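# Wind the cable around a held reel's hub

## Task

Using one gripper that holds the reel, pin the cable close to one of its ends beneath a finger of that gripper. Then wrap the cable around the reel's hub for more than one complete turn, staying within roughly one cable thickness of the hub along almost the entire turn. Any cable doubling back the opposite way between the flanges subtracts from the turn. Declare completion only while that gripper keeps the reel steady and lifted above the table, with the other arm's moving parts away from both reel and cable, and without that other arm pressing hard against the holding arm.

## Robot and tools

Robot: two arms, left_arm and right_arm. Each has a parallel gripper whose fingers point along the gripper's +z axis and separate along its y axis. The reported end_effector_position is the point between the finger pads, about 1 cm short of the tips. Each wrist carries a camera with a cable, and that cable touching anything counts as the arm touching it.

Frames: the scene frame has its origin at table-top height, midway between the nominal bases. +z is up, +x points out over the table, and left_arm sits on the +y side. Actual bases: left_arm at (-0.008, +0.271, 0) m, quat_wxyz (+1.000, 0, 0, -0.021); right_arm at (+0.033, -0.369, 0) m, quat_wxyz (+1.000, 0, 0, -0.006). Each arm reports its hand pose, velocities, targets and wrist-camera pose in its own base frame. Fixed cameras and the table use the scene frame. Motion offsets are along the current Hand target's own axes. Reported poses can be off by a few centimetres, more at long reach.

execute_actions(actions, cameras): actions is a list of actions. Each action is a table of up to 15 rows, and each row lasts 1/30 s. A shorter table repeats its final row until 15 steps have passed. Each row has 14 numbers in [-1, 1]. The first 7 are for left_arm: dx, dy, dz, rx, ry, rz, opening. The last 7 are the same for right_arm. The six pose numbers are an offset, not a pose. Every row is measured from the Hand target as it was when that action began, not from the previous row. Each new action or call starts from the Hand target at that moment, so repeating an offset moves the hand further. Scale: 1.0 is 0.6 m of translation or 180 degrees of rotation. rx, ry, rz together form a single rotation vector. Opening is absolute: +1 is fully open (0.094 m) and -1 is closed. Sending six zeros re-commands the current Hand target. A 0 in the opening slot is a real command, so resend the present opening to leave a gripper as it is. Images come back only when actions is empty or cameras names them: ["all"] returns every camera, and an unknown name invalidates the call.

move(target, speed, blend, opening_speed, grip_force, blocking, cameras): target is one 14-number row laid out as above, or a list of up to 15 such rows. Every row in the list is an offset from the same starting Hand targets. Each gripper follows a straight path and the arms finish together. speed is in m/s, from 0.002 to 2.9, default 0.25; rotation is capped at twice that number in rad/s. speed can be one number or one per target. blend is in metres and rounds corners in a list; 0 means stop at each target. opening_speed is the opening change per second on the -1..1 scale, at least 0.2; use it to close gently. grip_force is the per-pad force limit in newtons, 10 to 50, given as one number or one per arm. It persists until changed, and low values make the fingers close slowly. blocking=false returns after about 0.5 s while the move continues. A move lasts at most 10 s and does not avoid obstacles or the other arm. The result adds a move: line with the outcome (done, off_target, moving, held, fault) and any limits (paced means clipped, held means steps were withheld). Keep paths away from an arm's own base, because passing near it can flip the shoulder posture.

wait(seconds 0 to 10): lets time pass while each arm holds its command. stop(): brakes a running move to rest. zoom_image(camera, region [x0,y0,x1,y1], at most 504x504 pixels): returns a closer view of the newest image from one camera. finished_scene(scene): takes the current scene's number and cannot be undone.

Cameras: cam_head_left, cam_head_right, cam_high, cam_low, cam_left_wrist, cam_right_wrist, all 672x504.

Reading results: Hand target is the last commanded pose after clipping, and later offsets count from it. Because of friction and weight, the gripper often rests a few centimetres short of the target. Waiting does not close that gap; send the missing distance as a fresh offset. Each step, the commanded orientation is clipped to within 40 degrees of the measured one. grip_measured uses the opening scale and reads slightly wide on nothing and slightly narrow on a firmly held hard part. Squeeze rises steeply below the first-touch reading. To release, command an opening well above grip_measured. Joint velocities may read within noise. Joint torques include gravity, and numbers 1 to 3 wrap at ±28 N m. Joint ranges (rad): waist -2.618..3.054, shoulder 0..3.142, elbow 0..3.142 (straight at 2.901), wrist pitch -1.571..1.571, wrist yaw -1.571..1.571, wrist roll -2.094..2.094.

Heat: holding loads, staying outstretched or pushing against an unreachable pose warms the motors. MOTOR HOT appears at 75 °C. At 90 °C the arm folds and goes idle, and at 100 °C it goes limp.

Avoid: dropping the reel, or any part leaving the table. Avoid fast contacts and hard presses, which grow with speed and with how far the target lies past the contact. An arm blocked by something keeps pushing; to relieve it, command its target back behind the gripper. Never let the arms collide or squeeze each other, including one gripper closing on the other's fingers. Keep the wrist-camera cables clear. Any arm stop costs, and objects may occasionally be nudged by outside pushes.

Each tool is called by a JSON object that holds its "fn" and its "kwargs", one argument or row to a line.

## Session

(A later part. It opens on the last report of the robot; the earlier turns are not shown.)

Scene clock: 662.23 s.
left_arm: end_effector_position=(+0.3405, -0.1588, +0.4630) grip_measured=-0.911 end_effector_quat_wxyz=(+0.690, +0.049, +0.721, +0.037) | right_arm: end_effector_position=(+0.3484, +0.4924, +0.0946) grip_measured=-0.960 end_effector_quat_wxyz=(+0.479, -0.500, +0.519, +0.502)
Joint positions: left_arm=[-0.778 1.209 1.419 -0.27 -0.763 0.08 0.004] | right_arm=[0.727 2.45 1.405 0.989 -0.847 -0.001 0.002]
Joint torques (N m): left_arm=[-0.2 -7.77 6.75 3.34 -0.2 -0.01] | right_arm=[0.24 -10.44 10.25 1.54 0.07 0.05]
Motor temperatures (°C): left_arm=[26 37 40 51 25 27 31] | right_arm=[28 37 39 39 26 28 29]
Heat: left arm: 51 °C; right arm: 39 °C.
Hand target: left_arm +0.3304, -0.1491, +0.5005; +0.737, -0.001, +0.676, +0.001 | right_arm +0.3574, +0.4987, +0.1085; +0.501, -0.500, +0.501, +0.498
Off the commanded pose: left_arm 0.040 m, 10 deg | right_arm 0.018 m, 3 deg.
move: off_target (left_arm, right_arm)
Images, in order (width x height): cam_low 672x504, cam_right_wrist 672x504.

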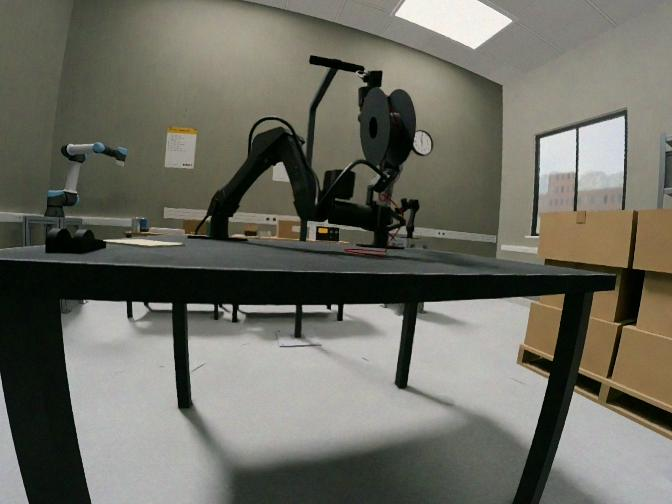

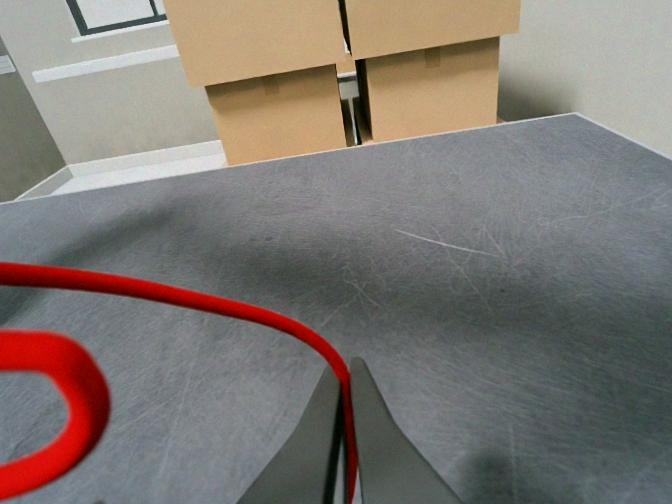

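{"fn": "move", "kwargs": {
  "target": [
    [0,0,0,0,0,0,-1,0,-0.12,-0.1,0,0,0,-1],
    [0.216,0,-0.019,0,0.25,0,-1,0,-0.12,-0.1,0,0,0,-1]
  ],
  "speed": 0.1,
  "cameras": ["all"]
}}

{"fn": "zoom_image", "kwargs": {
  "camera": "cam_high",
  "region": [300, 150, 470, 320]
}}

Scene clock: 668.93 s.
left_arm: end_effector_position=(+0.3305, -0.1567, +0.3526) grip_measured=-0.911 end_effector_quat_wxyz=(+0.409, +0.020, +0.912, +0.008) | right_arm: end_effector_position=(+0.4254, +0.4312, +0.1072) grip_measured=-0.960 end_effector_quat_wxyz=(+0.507, -0.496, +0.502, +0.495)
Joint positions: left_arm=[-0.678 1.484 1.85 -1.217 -0.486 -0.448 0.004] | right_arm=[0.534 2.509 1.538 0.978 -1.019 0.001 0.002]
Joint torques (N m): left_arm=[0.44 -6.12 12.25 1.32 -0.2 -0.16] | right_arm=[0.24 -10.86 10.44 0.91 -0.14 0.03]
Heat: left arm: 49 °C; right arm: 39 °C.
Hand target: left_arm +0.3302, -0.1491, +0.3704; +0.422, -0.001, +0.907, +0.000 | right_arm +0.4291, +0.4384, +0.1088; +0.501, -0.500, +0.501, +0.498
Off the commanded pose: left_arm 0.019 m, 3 deg | right_arm 0.008 m, 1 deg.
move: off_target (left_arm)

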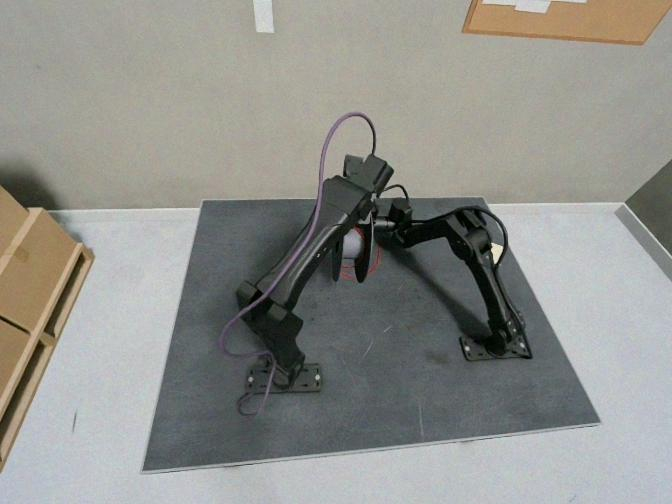

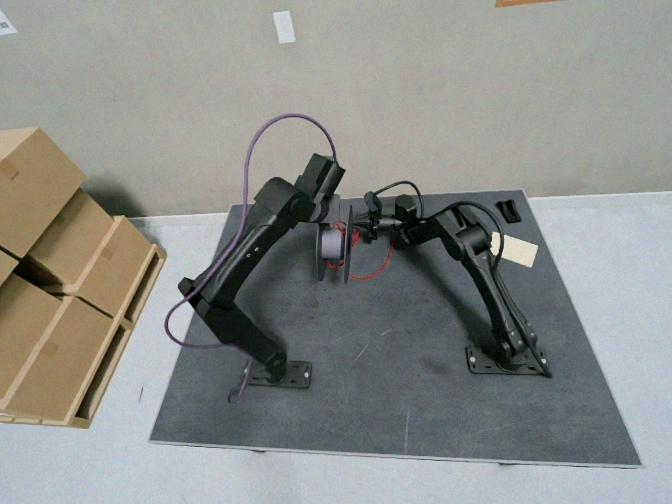

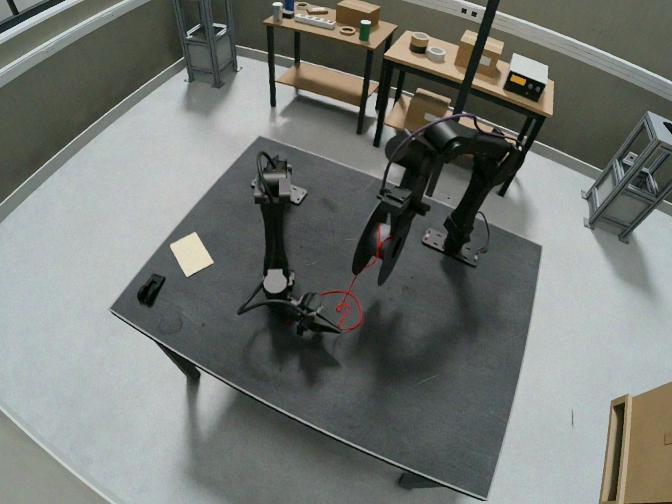

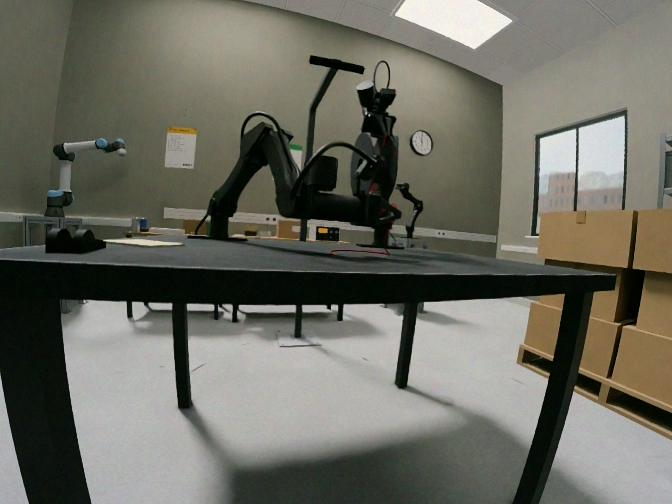

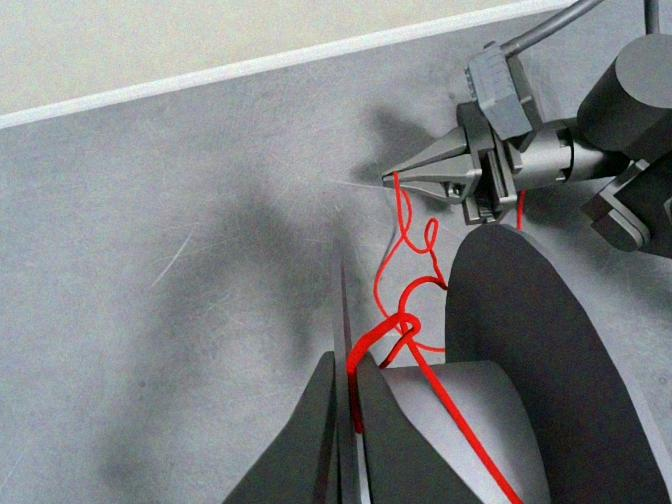

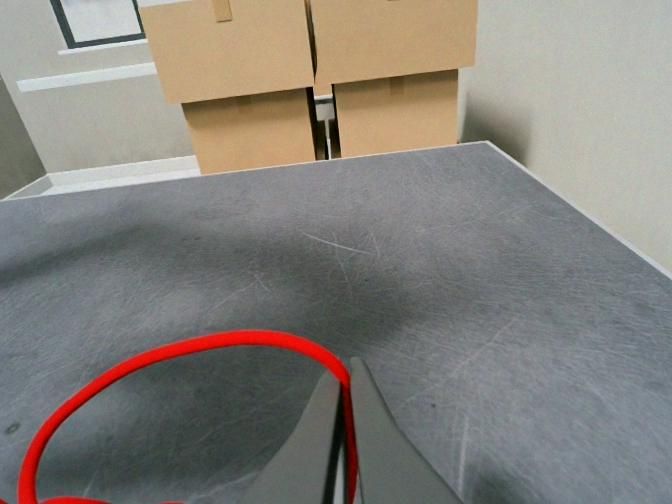

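Scaled by 2.965.

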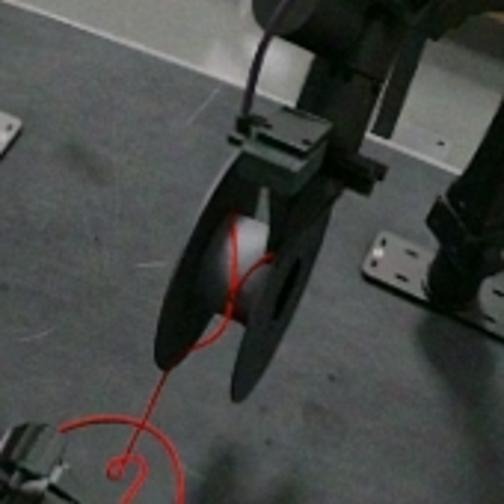

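{"fn": "move", "kwargs": {
  "target": [
    [0,0,0,0,0,0,-1,0.065,0.13,0.036,0,0,0,-1],
    [0,0,0,0,0,0,-1,0.065,0.415,0.036,0,0,0,-1],
    [0,0,0,0,0,0,-1,-0.02,0.715,0.02,0,0,0,-1],
    [0,0,0,0,0,0,-1,-0.285,0.85,0,0,0,0,-1]
  ],
  "speed": 0.13,
  "blend": 0.02,
  "cameras": ["all"]
}}

{"fn": "zoom_image", "kwargs": {
  "camera": "cam_head_left",
  "region": [240, 160, 440, 370]
}}

{"fn": "zoom_image", "kwargs": {
  "camera": "cam_low",
  "region": [250, 80, 470, 280]
}}

Scene clock: 675.13 s.
left_arm: end_effector_position=(+0.3296, -0.1563, +0.3515) grip_measured=-0.911 end_effector_quat_wxyz=(+0.407, +0.021, +0.913, +0.009) | right_arm: end_effector_position=(-0.0789, +0.4402, +0.2516) grip_measured=-0.960 end_effector_quat_wxyz=(+0.490, -0.510, +0.508, +0.491)
Joint positions: left_arm=[-0.678 1.484 1.85 -1.223 -0.484 -0.448 0.004] | right_arm=[1.86 1.413 0.684 0.691 0.285 0.01 0.002]
Joint torques (N m): left_arm=[0.44 -6.12 12.27 1.36 -0.23 -0.16] | right_arm=[0.75 -7.46 11.88 1.12 0.08 -0.06]
Motor temperatures (°C): left_arm=[26 36 42 46 25 27 31] | right_arm=[28 38 39 40 26 28 29]
Heat: left arm: 46 °C; right arm: 40 °C.
Hand target: left_arm +0.3302, -0.1491, +0.3704; +0.422, -0.001, +0.907, +0.000 | right_arm -0.0812, +0.4411, +0.2789; +0.501, -0.500, +0.501, +0.498
Off the commanded pose: left_arm 0.020 m, 3 deg | right_arm 0.027 m, 2 deg.
move: off_target (left_arm, right_arm)

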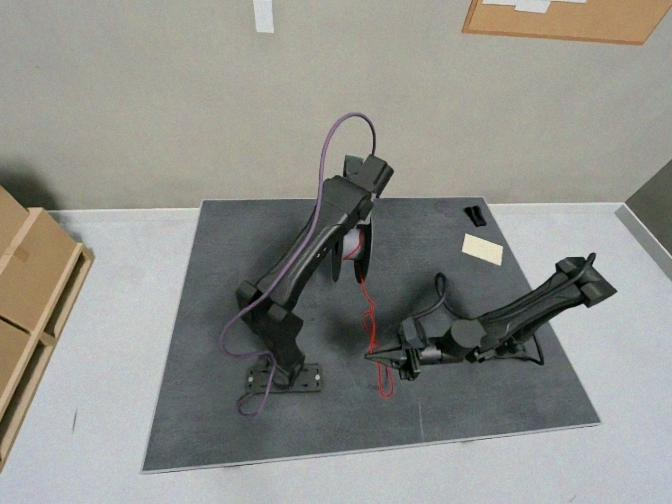

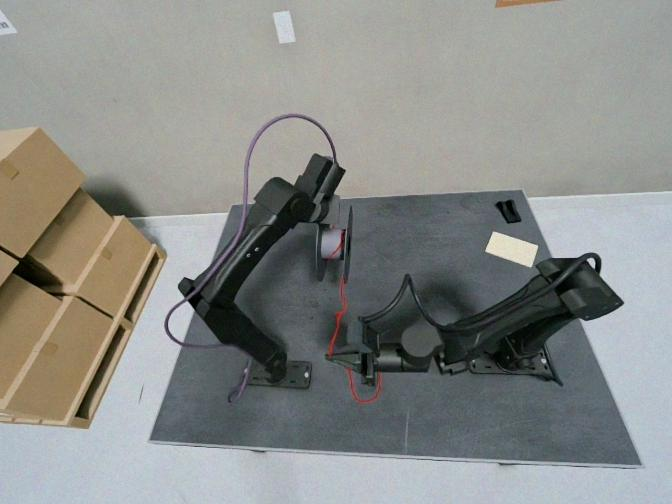

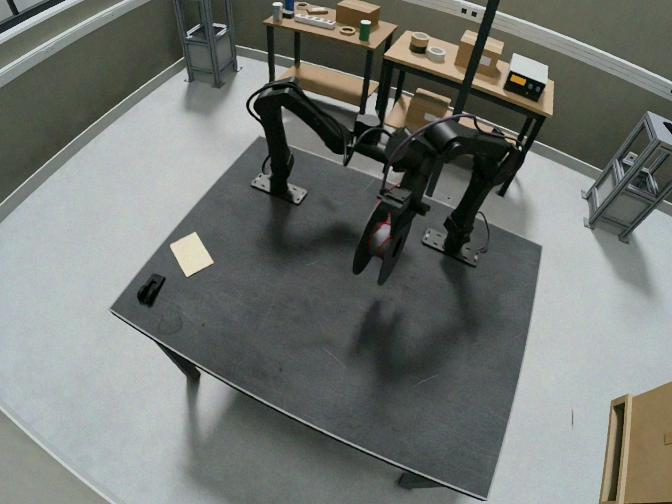

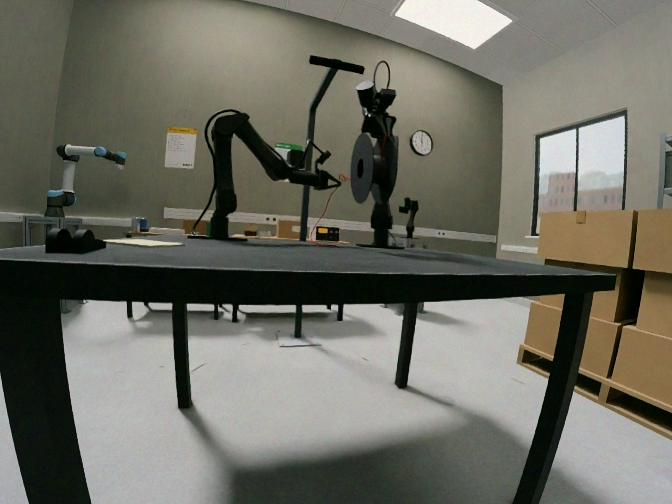

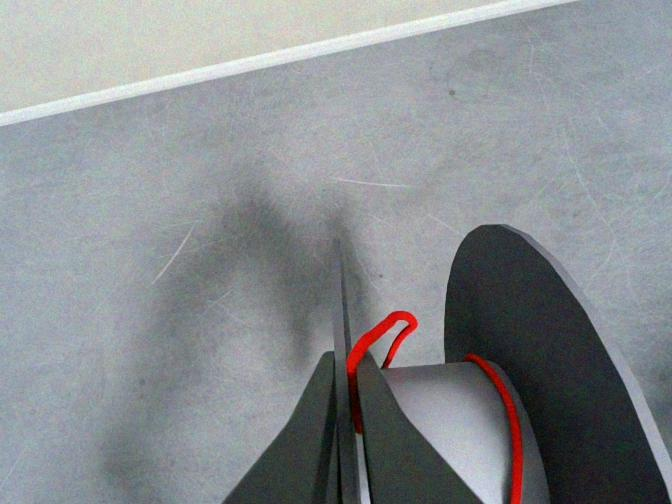

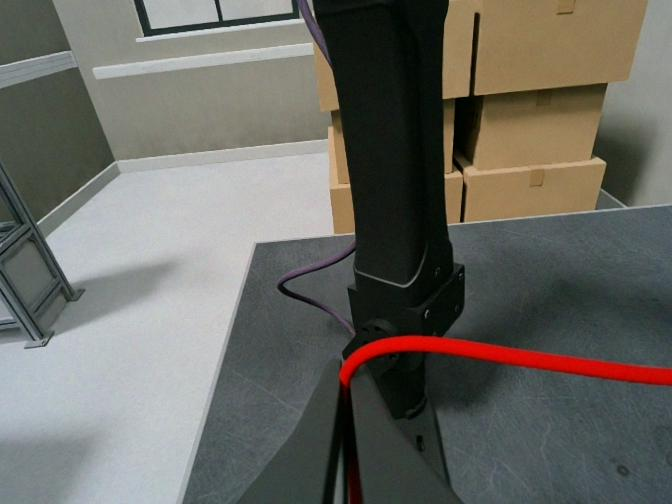

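Scaled by 2.400.

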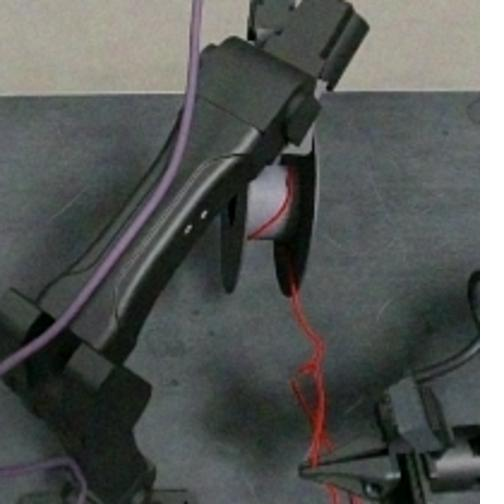

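Scaled by 2.291.

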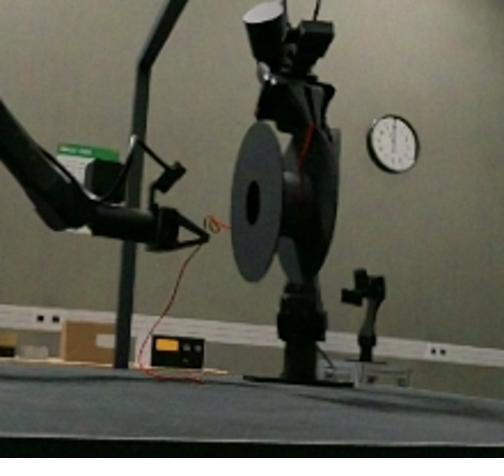

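{"fn": "move", "kwargs": {
  "target": [
    [0,0,0,0,0,0,-1,0.3,-0.135,0,0,0,0,-1],
    [0,0,0,0,0,0,-1,0.37,-0.47,0,0,0,0,-1],
    [0,0,0,0,0,0,-1,0.33,-0.8,0.02,0,0,0,-1],
    [0,0,0,0,0,0,-1,0.065,-0.9,0.13,0,0,0,-1]
  ],
  "speed": 0.16,
  "blend": 0.03,
  "cameras": ["all"]
}}

{"fn": "zoom_image", "kwargs": {
  "camera": "cam_high",
  "region": [300, 150, 470, 320]
}}

Scene clock: 681.77 s.
left_arm: end_effector_position=(+0.3296, -0.1563, +0.3515) grip_measured=-0.911 end_effector_quat_wxyz=(+0.407, +0.021, +0.913, +0.009) | right_arm: end_effector_position=(+0.4575, +0.5130, +0.2309) grip_measured=-0.960 end_effector_quat_wxyz=(+0.495, -0.494, +0.507, +0.504)
Joint positions: left_arm=[-0.678 1.484 1.85 -1.223 -0.484 -0.448 0.004] | right_arm=[0.628 2.583 2.236 0.343 -0.939 0.019 0.002]
Joint torques (N m): left_arm=[0.43 -6.11 12.27 1.37 -0.22 -0.16] | right_arm=[0.24 -12.9 12.97 0.98 -0.05 -0.16]
Heat: left arm: 44 °C; right arm: 41 °C.
Hand target: left_arm +0.3302, -0.1491, +0.3704; +0.422, -0.001, +0.907, +0.000 | right_arm +0.4593, +0.5165, +0.2407; +0.501, -0.500, +0.501, +0.498
Off the commanded pose: left_arm 0.020 m, 3 deg | right_arm 0.011 m, 1 deg.
move: off_target (left_arm, right_arm)

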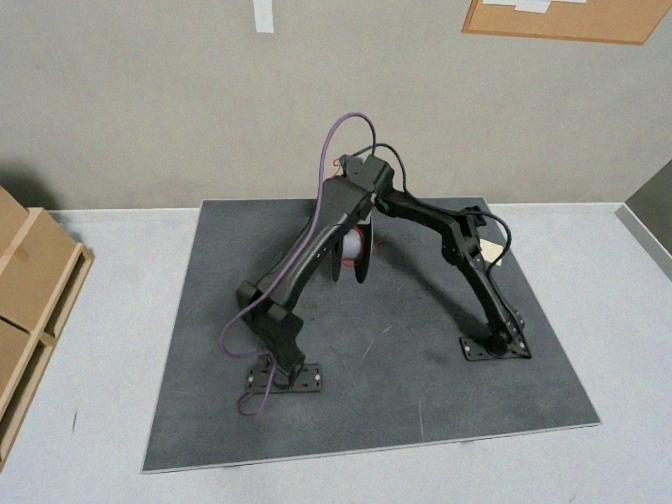

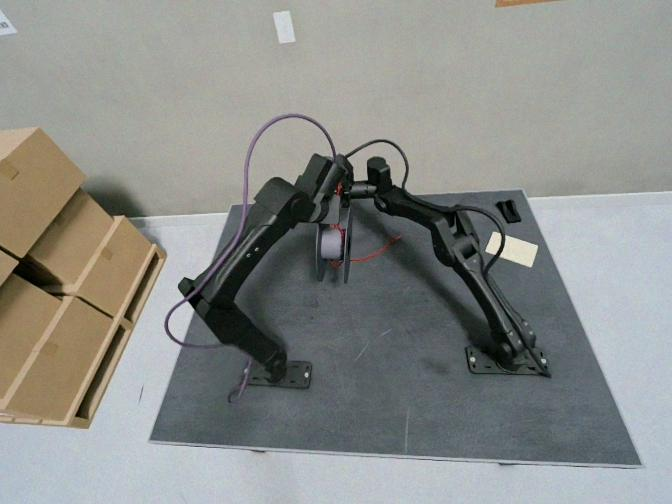

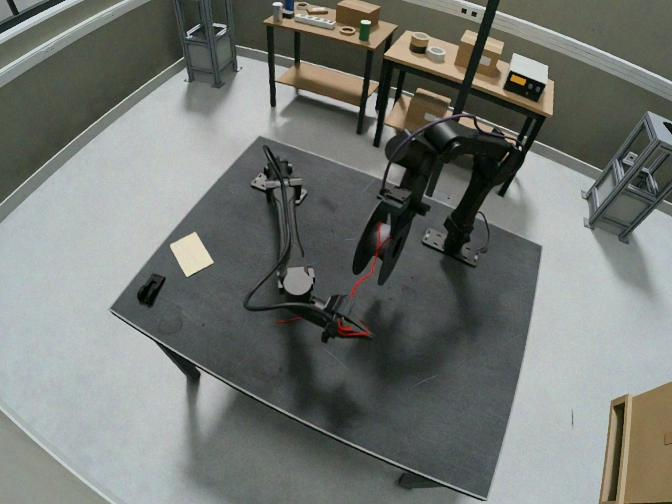

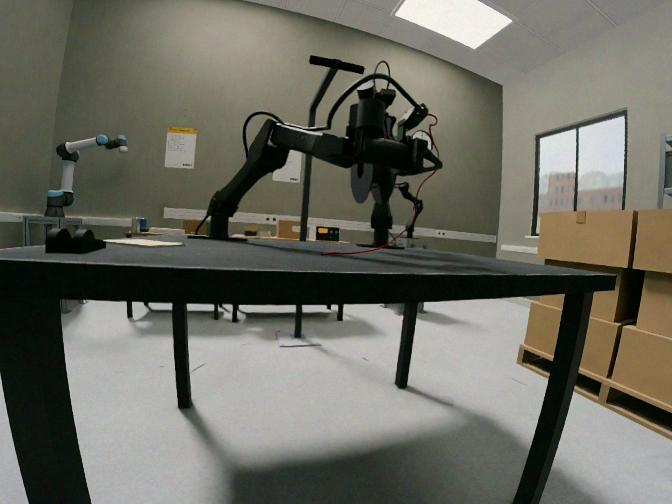

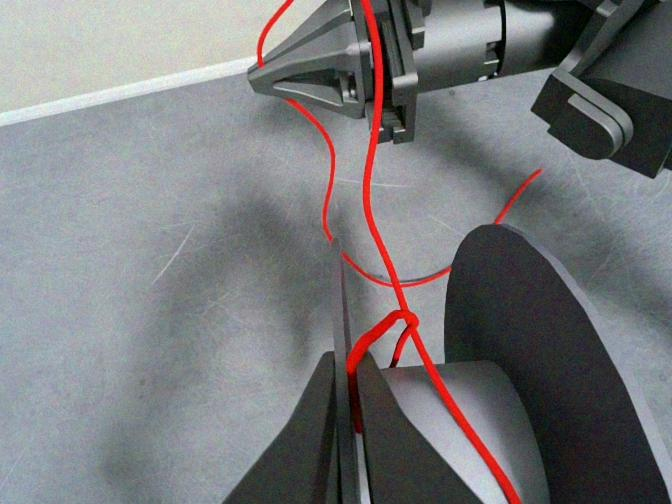

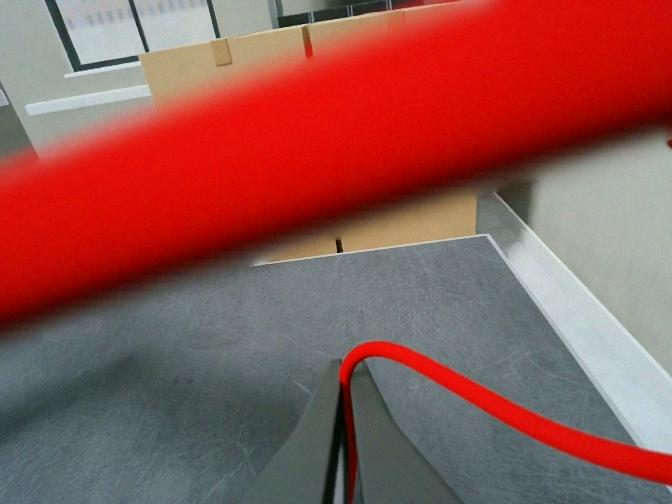

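Scaled by 2.965.

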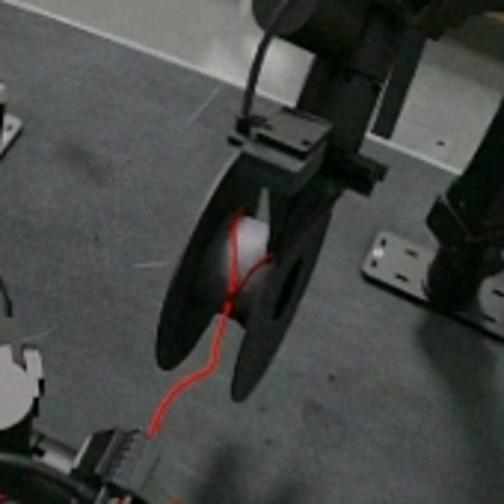

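{"fn": "move", "kwargs": {
  "target": [
    [0,0,0,0,0,0,-1,0.27,0.1,0.02,0,0,0,-1],
    [0,0,0,0,0,0,-1,0.3,0.43,-0.08,0,0,0,-1]
  ],
  "speed": 0.14,
  "blend": 0.03,
  "cameras": ["all"]
}}

{"fn": "zoom_image", "kwargs": {
  "camera": "cam_low",
  "region": [270, 80, 470, 280]
}}

Scene clock: 685.80 s.
left_arm: end_effector_position=(+0.3280, -0.1617, +0.3540) grip_measured=-0.911 end_effector_quat_wxyz=(+0.404, +0.009, +0.914, -0.015) | right_arm: end_effector_position=(+0.2110, +0.4697, +0.0337) grip_measured=-0.961 end_effector_quat_wxyz=(-0.461, +0.503, -0.546, -0.486)
Joint positions: left_arm=[-0.678 1.484 1.862 -1.223 -0.452 -0.483 0.004] | right_arm=[0.945 2.379 0.877 1.378 -0.608 -0.004 0.002]
Joint torques (N m): left_arm=[0.43 -6.02 11.15 1.38 -0.51 0.08] | right_arm=[0.69 -10.58 0.31 2.58 0 -0.03]
Heat: left arm: 43 °C; right arm: 41 °C.
Hand target: left_arm +0.3302, -0.1491, +0.3704; +0.422, -0.001, +0.907, +0.000 | right_arm +0.2014, +0.4693, +0.0603; -0.501, +0.500, -0.501, -0.498
Off the commanded pose: left_arm 0.021 m, 3 deg | right_arm 0.028 m, 7 deg.
move: off_target (left_arm, right_arm)

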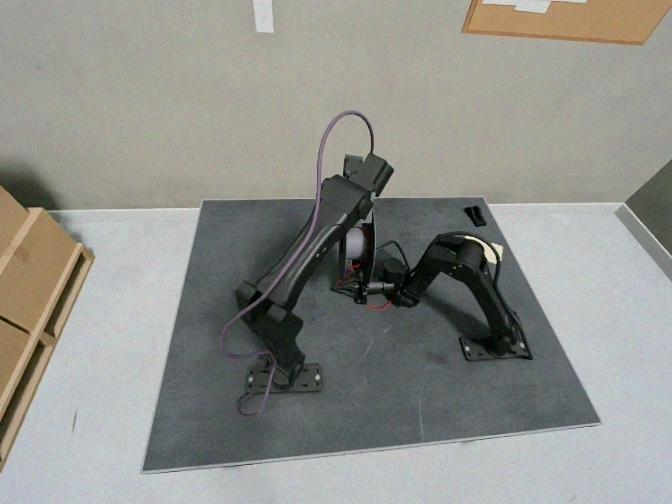

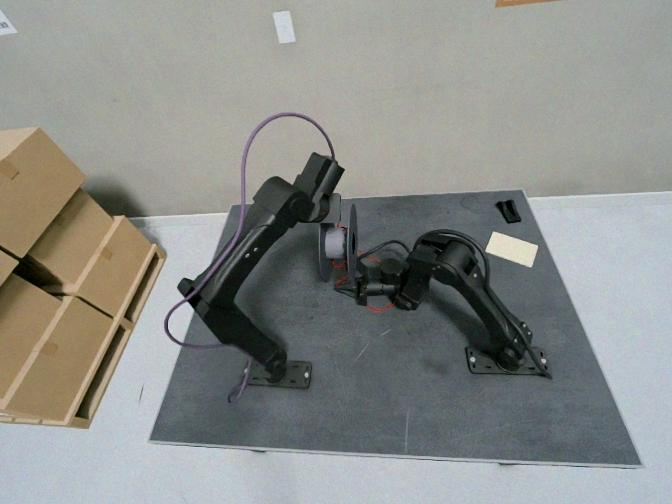

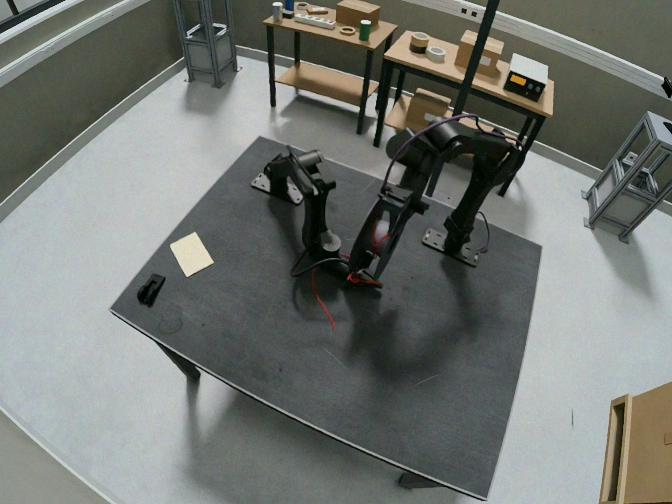

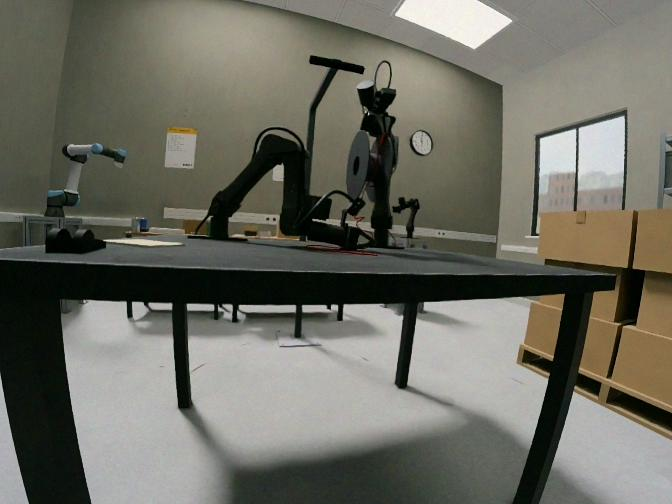

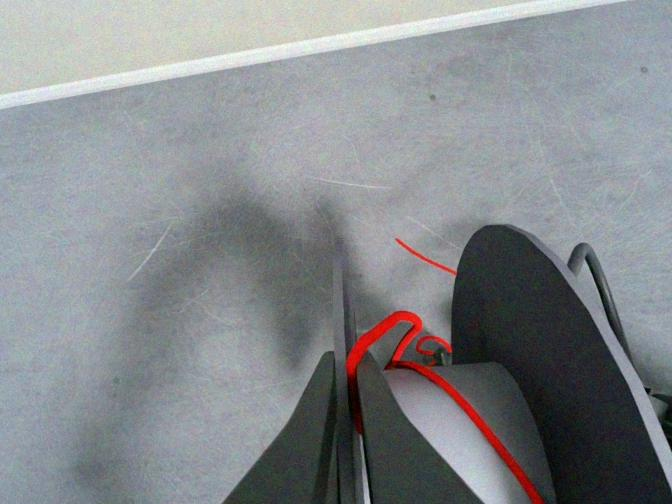

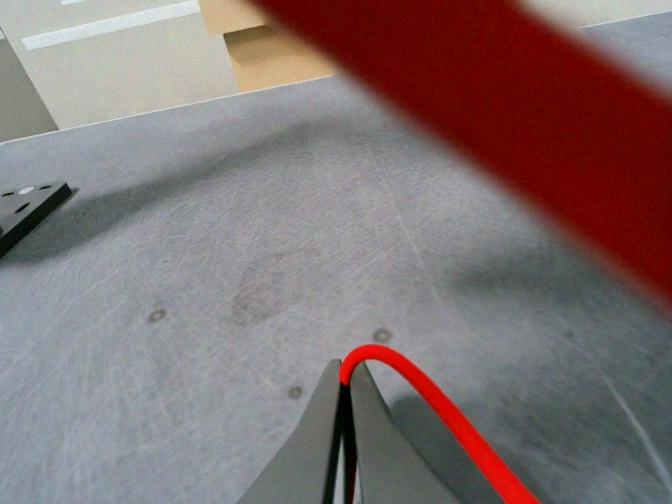

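Scaled by 2.520.

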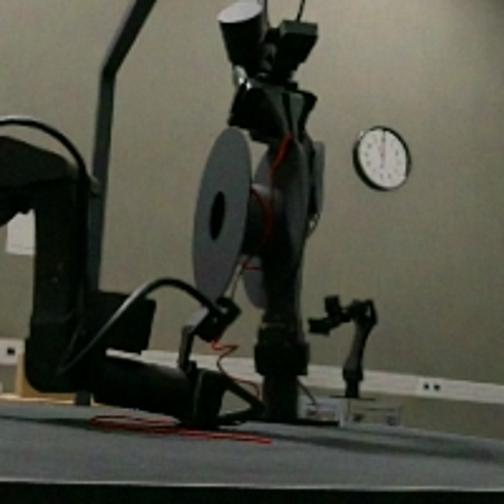

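{"fn": "move", "kwargs": {
  "target": [
    [0,0,0,0,0,0,-1,-0.03,-0.2,-0.05,0,0,0,-1],
    [0,0,0,0,0,0,-1,-0.08,-0.25,-0.2,0,0,0,-1]
  ],
  "speed": 0.14,
  "cameras": ["cam_right_wrist","cam_left_wrist","cam_low","cam_high"]
}}

{"fn": "zoom_image", "kwargs": {
  "camera": "cam_low",
  "region": [270, 80, 470, 280]
}}

Scene clock: 689.37 s.
left_arm: end_effector_position=(+0.3316, -0.1552, +0.3591) grip_measured=-0.911 end_effector_quat_wxyz=(+0.411, +0.007, +0.912, -0.008) | right_arm: end_effector_position=(+0.3551, +0.3475, +0.0961) grip_measured=-0.961 end_effector_quat_wxyz=(+0.504, -0.495, +0.504, +0.497)
Joint positions: left_arm=[-0.661 1.484 1.874 -1.221 -0.46 -0.465 0.004] | right_arm=[0.441 2.301 1.001 1.305 -1.114 0.007 0.002]
Joint torques (N m): left_arm=[0.21 -6.01 10.07 1.36 -0.43 0] | right_arm=[0.62 -13.44 3.08 0.83 -0.14 -0.01]
Heat: left arm: 43 °C; right arm: 41 °C.
Hand target: left_arm +0.3302, -0.1491, +0.3704; +0.422, -0.001, +0.907, +0.000 | right_arm +0.3507, +0.3487, +0.1088; +0.501, -0.500, +0.501, +0.498
Off the commanded pose: left_arm 0.013 m, 2 deg | right_arm 0.014 m, 1 deg.
move: off_target (left_arm, right_arm)
Images, in order (width x height): cam_high 672x504, cam_low 672x504, cam_left_wrist 672x504, cam_right_wrist 672x504.

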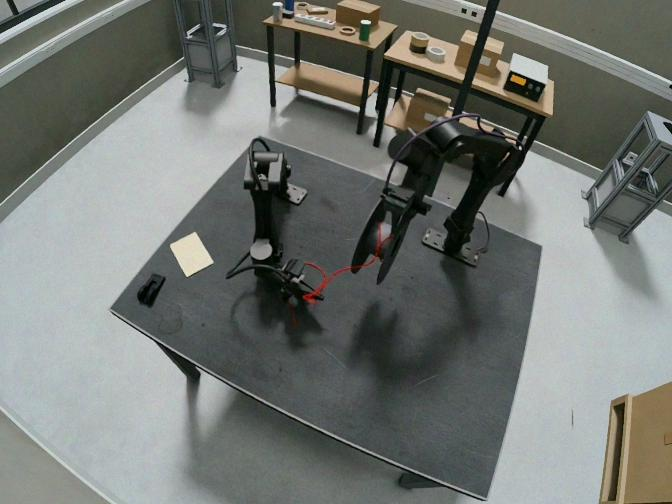

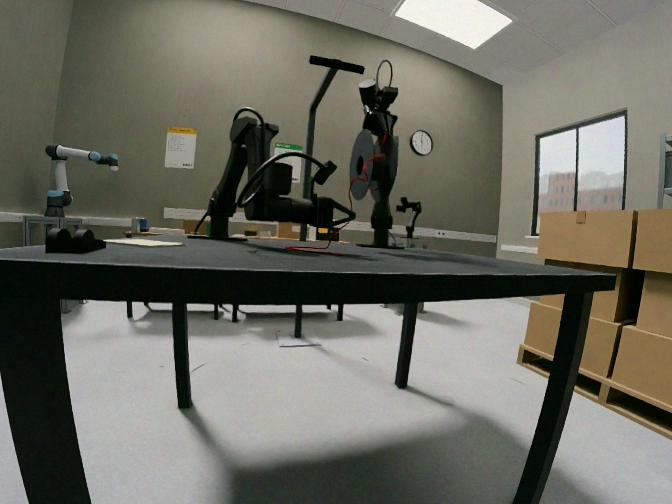

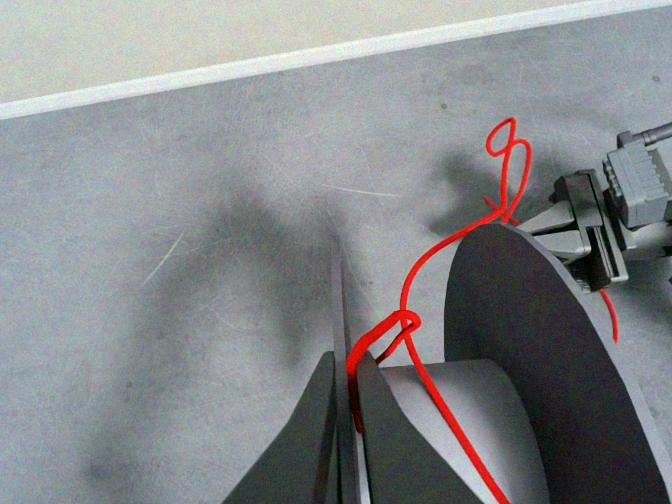

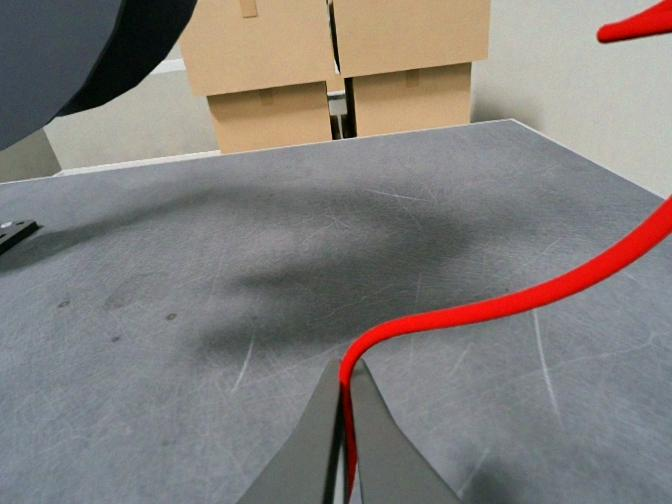

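Scaled by 2.520.

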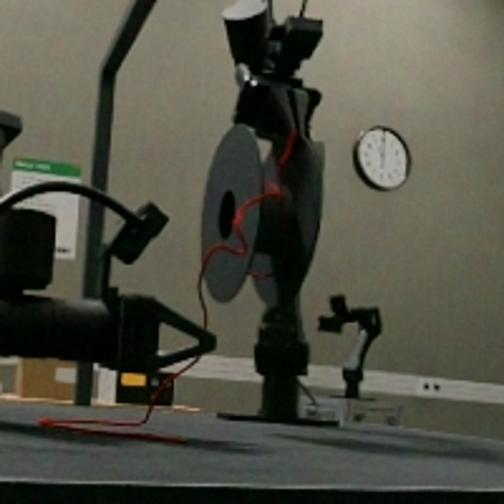

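{"fn": "move", "kwargs": {
  "target": [
    [0,0,0,0,0,0,-1,0.03,-0.18,0.0,0,0,0,-1],
    [0,0,0,0,0,0,-1,0.03,-0.22,0.22,0,0,0,-1]
  ],
  "speed": 0.14,
  "blend": 0.02,
  "cameras": ["cam_right_wrist","cam_left_wrist","cam_low","cam_high"]
}}

{"fn": "zoom_image", "kwargs": {
  "camera": "cam_low",
  "region": [270, 80, 470, 280]
}}

Scene clock: 692.47 s.
left_arm: end_effector_position=(+0.3316, -0.1552, +0.3591) grip_measured=-0.911 end_effector_quat_wxyz=(+0.411, +0.007, +0.912, -0.008) | right_arm: end_effector_position=(+0.4701, +0.4799, +0.0874) grip_measured=-0.961 end_effector_quat_wxyz=(+0.491, -0.501, +0.498, +0.510)
Joint positions: left_arm=[-0.661 1.484 1.874 -1.221 -0.46 -0.465 0.004] | right_arm=[0.562 2.799 2.063 0.739 -1.031 0.018 0.002]
Joint torques (N m): left_arm=[0.24 -6.01 10.02 1.36 -0.43 0.01] | right_arm=[-0.05 -12.59 12 0.89 0.07 -0.16]
Heat: left arm: 42 °C; right arm: 40 °C.
Hand target: left_arm +0.3302, -0.1491, +0.3704; +0.422, -0.001, +0.907, +0.000 | right_arm +0.4834, +0.4801, +0.0908; +0.501, -0.500, +0.501, +0.498
Off the commanded pose: left_arm 0.013 m, 2 deg | right_arm 0.014 m, 2 deg.
move: off_target (left_arm, right_arm)
Images, in order (width x height): cam_high 672x504, cam_low 672x504, cam_left_wrist 672x504, cam_right_wrist 672x504.

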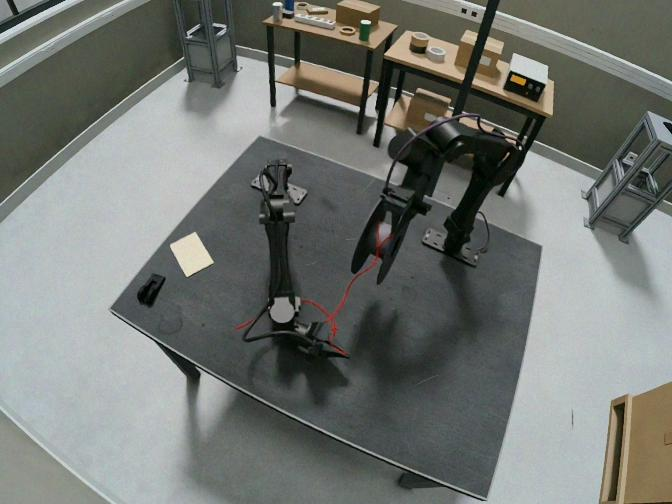

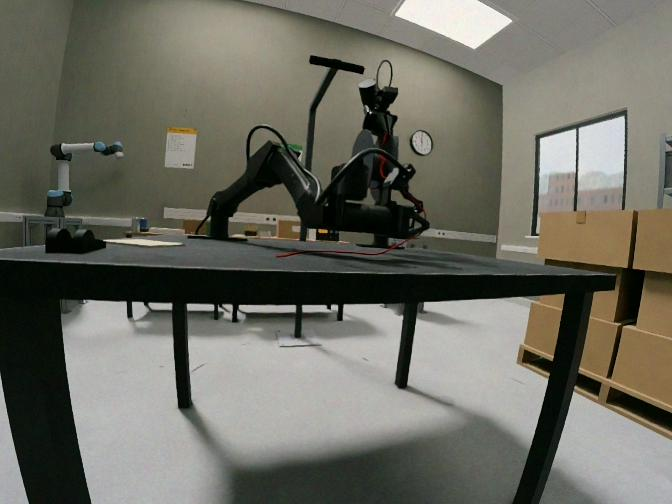

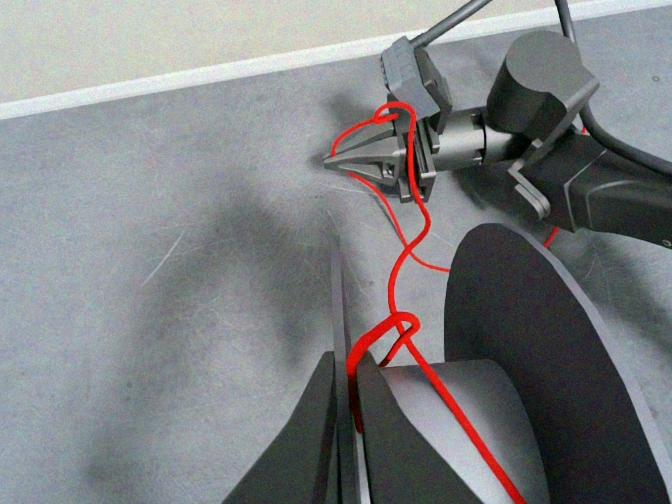

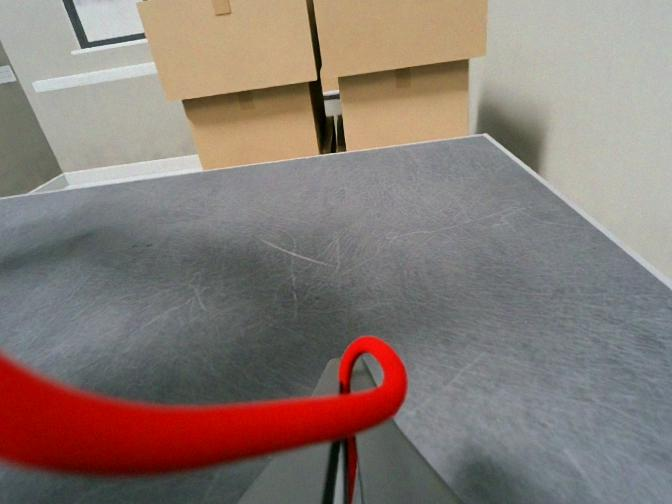

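Scaled by 2.520.

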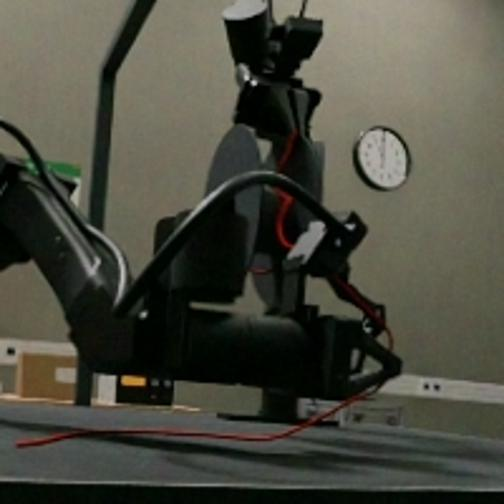

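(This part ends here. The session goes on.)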